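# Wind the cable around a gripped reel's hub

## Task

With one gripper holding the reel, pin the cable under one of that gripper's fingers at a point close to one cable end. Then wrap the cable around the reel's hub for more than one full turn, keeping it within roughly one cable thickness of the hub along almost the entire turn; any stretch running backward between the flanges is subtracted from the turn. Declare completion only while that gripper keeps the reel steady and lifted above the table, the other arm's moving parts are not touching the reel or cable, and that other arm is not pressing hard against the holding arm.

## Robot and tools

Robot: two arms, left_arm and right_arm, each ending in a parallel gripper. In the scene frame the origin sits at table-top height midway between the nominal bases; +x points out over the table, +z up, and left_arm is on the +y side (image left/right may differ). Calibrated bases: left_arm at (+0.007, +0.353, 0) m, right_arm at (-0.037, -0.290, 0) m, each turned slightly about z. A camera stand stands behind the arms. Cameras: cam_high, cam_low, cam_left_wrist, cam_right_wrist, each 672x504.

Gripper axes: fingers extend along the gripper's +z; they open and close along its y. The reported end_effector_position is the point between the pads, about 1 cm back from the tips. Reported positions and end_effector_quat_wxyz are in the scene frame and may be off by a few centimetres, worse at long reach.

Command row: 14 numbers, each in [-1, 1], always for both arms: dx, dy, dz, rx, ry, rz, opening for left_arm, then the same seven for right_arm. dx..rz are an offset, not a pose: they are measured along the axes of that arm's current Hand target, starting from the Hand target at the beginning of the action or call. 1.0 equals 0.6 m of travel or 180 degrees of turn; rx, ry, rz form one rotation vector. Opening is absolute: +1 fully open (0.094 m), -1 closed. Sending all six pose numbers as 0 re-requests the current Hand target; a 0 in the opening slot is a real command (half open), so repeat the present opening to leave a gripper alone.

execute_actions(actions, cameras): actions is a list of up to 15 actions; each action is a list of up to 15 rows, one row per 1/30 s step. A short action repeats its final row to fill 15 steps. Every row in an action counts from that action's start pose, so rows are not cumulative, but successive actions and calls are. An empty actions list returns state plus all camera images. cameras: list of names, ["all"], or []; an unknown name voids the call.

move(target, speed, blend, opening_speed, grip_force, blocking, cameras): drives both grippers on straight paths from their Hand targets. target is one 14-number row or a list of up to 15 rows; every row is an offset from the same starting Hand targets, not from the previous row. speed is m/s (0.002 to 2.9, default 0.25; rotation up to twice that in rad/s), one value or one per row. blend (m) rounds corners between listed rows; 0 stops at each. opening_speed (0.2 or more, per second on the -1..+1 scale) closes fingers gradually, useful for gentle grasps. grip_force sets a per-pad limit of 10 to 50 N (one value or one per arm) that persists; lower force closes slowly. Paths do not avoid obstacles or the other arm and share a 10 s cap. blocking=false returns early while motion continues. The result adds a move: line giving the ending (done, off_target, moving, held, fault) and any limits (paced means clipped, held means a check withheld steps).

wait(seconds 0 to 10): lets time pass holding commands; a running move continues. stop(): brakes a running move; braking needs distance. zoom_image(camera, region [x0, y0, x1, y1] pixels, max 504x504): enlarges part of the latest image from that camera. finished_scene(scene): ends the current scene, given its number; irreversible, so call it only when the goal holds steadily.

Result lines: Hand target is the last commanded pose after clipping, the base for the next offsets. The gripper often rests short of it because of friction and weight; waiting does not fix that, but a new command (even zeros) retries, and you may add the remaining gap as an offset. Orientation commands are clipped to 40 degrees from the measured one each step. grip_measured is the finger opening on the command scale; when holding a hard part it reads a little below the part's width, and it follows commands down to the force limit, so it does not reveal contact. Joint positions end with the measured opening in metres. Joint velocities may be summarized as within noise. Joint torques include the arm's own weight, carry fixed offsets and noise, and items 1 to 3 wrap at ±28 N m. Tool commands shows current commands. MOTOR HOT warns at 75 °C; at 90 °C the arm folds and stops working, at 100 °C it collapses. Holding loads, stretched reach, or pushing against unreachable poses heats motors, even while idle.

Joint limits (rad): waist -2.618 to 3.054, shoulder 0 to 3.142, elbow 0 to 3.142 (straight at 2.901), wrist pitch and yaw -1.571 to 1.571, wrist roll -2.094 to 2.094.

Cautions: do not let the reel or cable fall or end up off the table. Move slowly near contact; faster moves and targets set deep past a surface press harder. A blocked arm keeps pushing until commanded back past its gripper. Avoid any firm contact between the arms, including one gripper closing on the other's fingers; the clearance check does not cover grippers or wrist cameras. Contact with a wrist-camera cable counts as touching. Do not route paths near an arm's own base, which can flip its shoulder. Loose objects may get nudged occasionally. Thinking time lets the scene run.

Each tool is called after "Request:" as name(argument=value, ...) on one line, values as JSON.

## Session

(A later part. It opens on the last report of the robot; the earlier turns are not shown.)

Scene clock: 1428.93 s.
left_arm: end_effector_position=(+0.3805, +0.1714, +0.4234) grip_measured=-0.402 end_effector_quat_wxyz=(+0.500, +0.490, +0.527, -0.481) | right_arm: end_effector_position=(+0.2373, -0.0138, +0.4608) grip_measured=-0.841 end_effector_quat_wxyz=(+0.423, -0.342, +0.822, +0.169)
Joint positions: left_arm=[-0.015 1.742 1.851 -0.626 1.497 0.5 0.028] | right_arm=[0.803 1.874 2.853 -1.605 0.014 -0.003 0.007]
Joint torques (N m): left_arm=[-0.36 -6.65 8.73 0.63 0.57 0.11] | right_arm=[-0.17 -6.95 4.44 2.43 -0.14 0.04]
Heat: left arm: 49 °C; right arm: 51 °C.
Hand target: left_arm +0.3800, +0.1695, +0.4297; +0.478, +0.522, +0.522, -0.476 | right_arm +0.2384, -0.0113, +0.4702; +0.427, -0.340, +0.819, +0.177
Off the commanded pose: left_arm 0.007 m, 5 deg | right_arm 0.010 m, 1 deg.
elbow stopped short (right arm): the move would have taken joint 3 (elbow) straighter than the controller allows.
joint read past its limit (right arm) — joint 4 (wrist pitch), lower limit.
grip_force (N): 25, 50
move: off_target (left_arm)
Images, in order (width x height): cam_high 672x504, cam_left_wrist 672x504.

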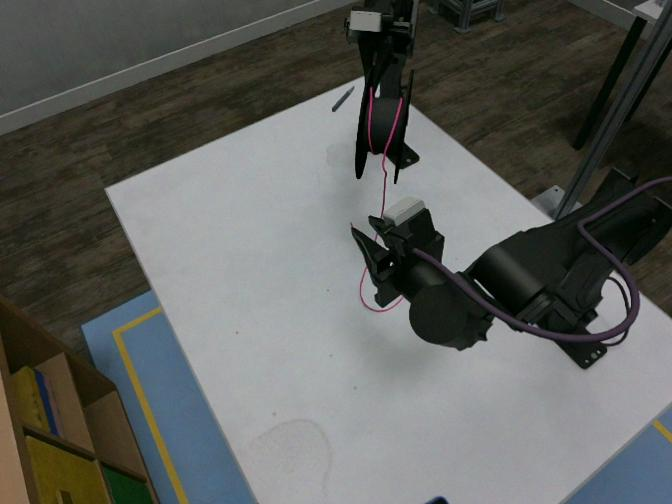

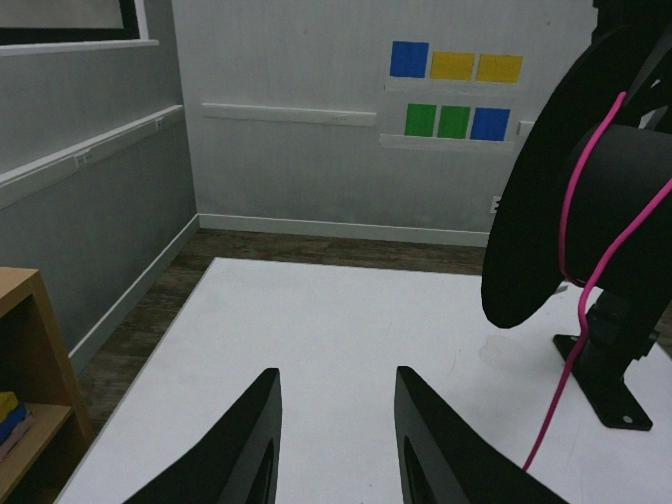

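Request:
move(target=[0.32,0.03,-0.02,0,-0.25,0,-0.4,0,0,0,0,0,0,-1], speed=0.2, cameras=["cam_left_wrist","cam_high"])

Scene clock: 1475.13 s.
left_arm: end_effector_position=(+0.3999, +0.1966, +0.2438) grip_measured=-0.402 end_effector_quat_wxyz=(+0.510, +0.480, +0.526, -0.483) | right_arm: end_effector_position=(+0.2373, -0.0138, +0.4608) grip_measured=-0.841 end_effector_quat_wxyz=(+0.423, -0.342, +0.822, +0.169)
Joint positions: left_arm=[0.051 1.839 1.282 -0.204 1.551 0.741 0.028] | right_arm=[0.803 1.874 2.853 -1.605 0.014 -0.003 0.007]
Joint torques (N m): left_arm=[0.51 -8.16 4.25 0.79 0.73 0.02] | right_arm=[-0.2 -6.94 4.45 2.42 -0.14 0.06]
Heat: left arm: 45 °C; right arm: 52 °C.
Hand target: left_arm +0.3981, +0.1986, +0.2394; +0.639, +0.304, +0.305, -0.637 | right_arm +0.2384, -0.0113, +0.4702; +0.427, -0.340, +0.819, +0.177
Off the commanded pose: left_arm 0.005 m, 41 deg; orientation clipped | right_arm 0.010 m, 1 deg.
elbow stopped short (right arm): the move would have taken joint 3 (elbow) straighter than the controller allows.
joint read past its limit (right arm) — joint 4 (wrist pitch), lower limit.
joint sent to its limit (left arm) — joint 5 (wrist yaw), upper limit. The joint targets are off in orientation, not in position.
grip_force (N): 25, 50
move: off_target (left_arm); limits=paced
Images, in order (width x height): cam_high 672x504, cam_left_wrist 672x504.

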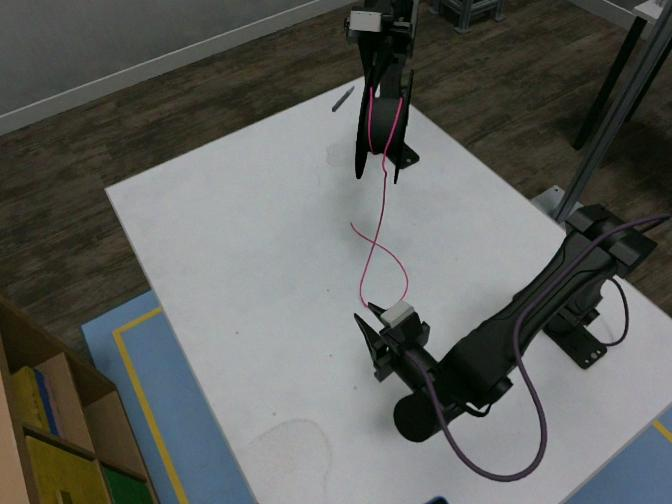

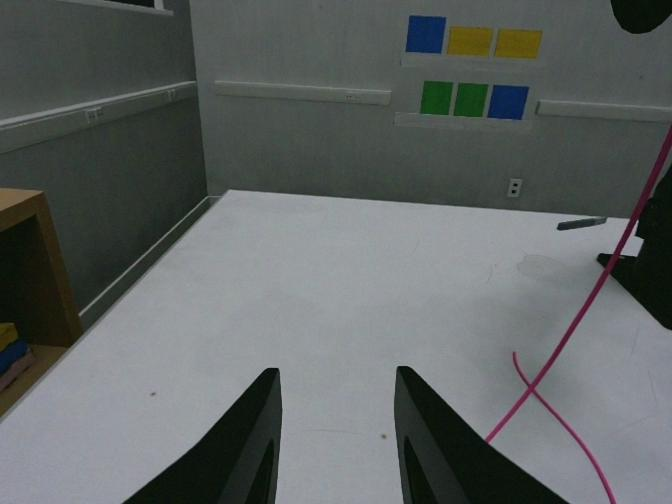

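Request:
move(target=[-0.086,0,-0.102,0,0.2,0,-0.4,0.047,-0.012,0.078,0.225,0,0.163,-1], speed=0.15, cameras=["all"])

Request:
zoom_image(camera="cam_low", region=[260, 30, 420, 190])

Scene clock: 1497.03 s.
left_arm: end_effector_position=(+0.4083, +0.2788, +0.2232) grip_measured=-0.402 end_effector_quat_wxyz=(+0.551, +0.413, +0.580, -0.435) | right_arm: end_effector_position=(+0.2542, -0.0038, +0.4215) grip_measured=-0.841 end_effector_quat_wxyz=(+0.489, +0.009, +0.871, +0.034)
Joint positions: left_arm=[0.264 1.823 1.201 -0.264 1.551 0.837 0.028] | right_arm=[1.118 1.952 2.666 -1.596 0.834 0.813 0.007]
Joint torques (N m): left_arm=[0.43 -13.18 4.56 0.4 0.77 0.16] | right_arm=[0.44 -7.28 4.14 1.74 0.91 0.21]
Heat: left arm: 44 °C; right arm: 52 °C.
Hand target: left_arm +0.3979, +0.2785, +0.2410; +0.514, +0.486, +0.487, -0.512 | right_arm +0.2592, -0.0006, +0.4202; +0.459, +0.041, +0.887, -0.014
Off the commanded pose: left_arm 0.021 m, 17 deg | right_arm 0.006 m, 8 deg.
joint read past its limit (right arm) — joint 4 (wrist pitch), lower limit.
joint sent to its limit (left arm) — joint 5 (wrist yaw), upper limit. The joint targets are off in orientation, not in position.
joint sent to its limit (right arm) — joint 4 (wrist pitch), lower limit. The joint targets are off in orientation, not in position.
grip_force (N): 25, 50
move: off_target (left_arm, right_arm)

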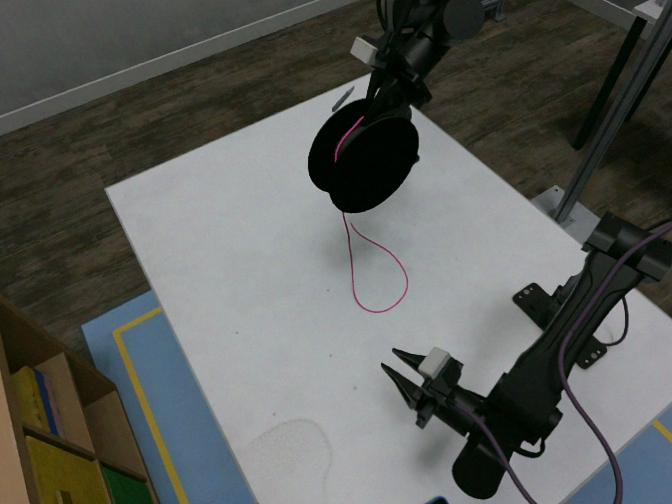

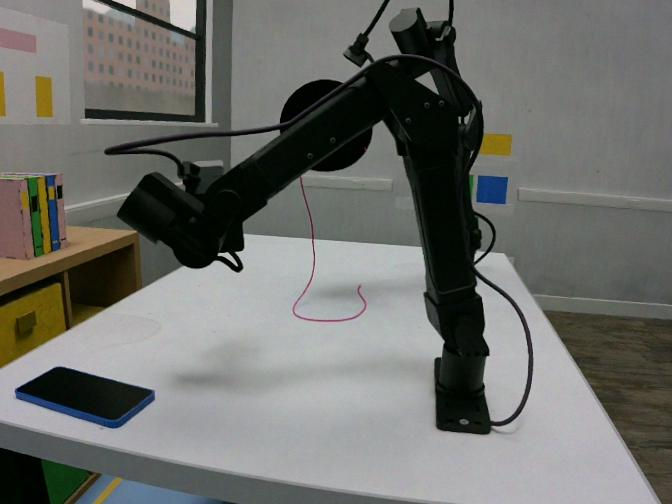

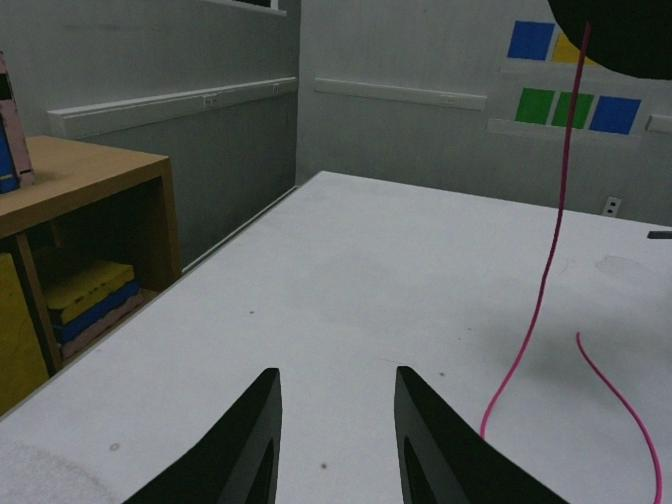

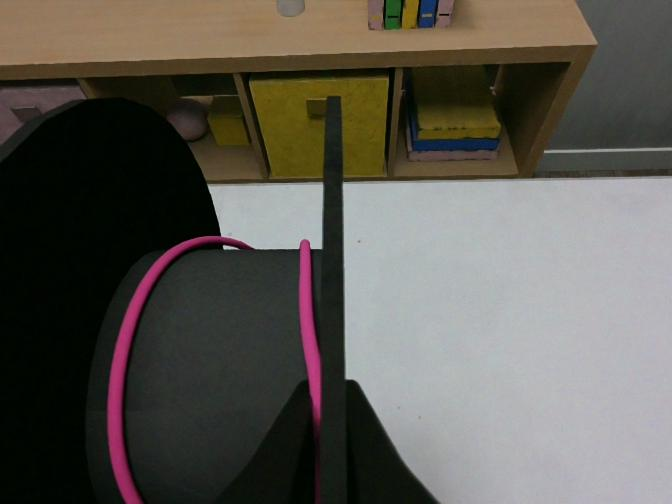

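Scaled by 3.150.

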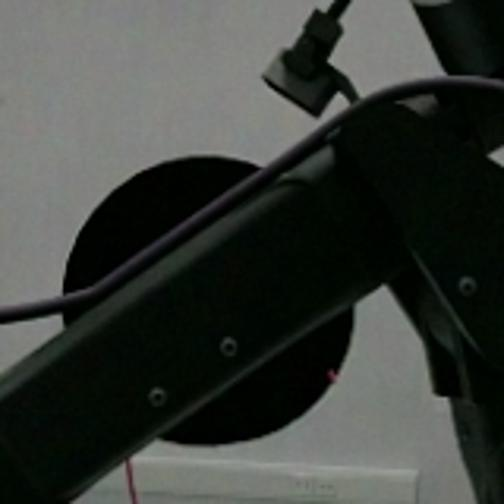

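Request:
finished_scene(scene=2)

The scene is finished: the task was done.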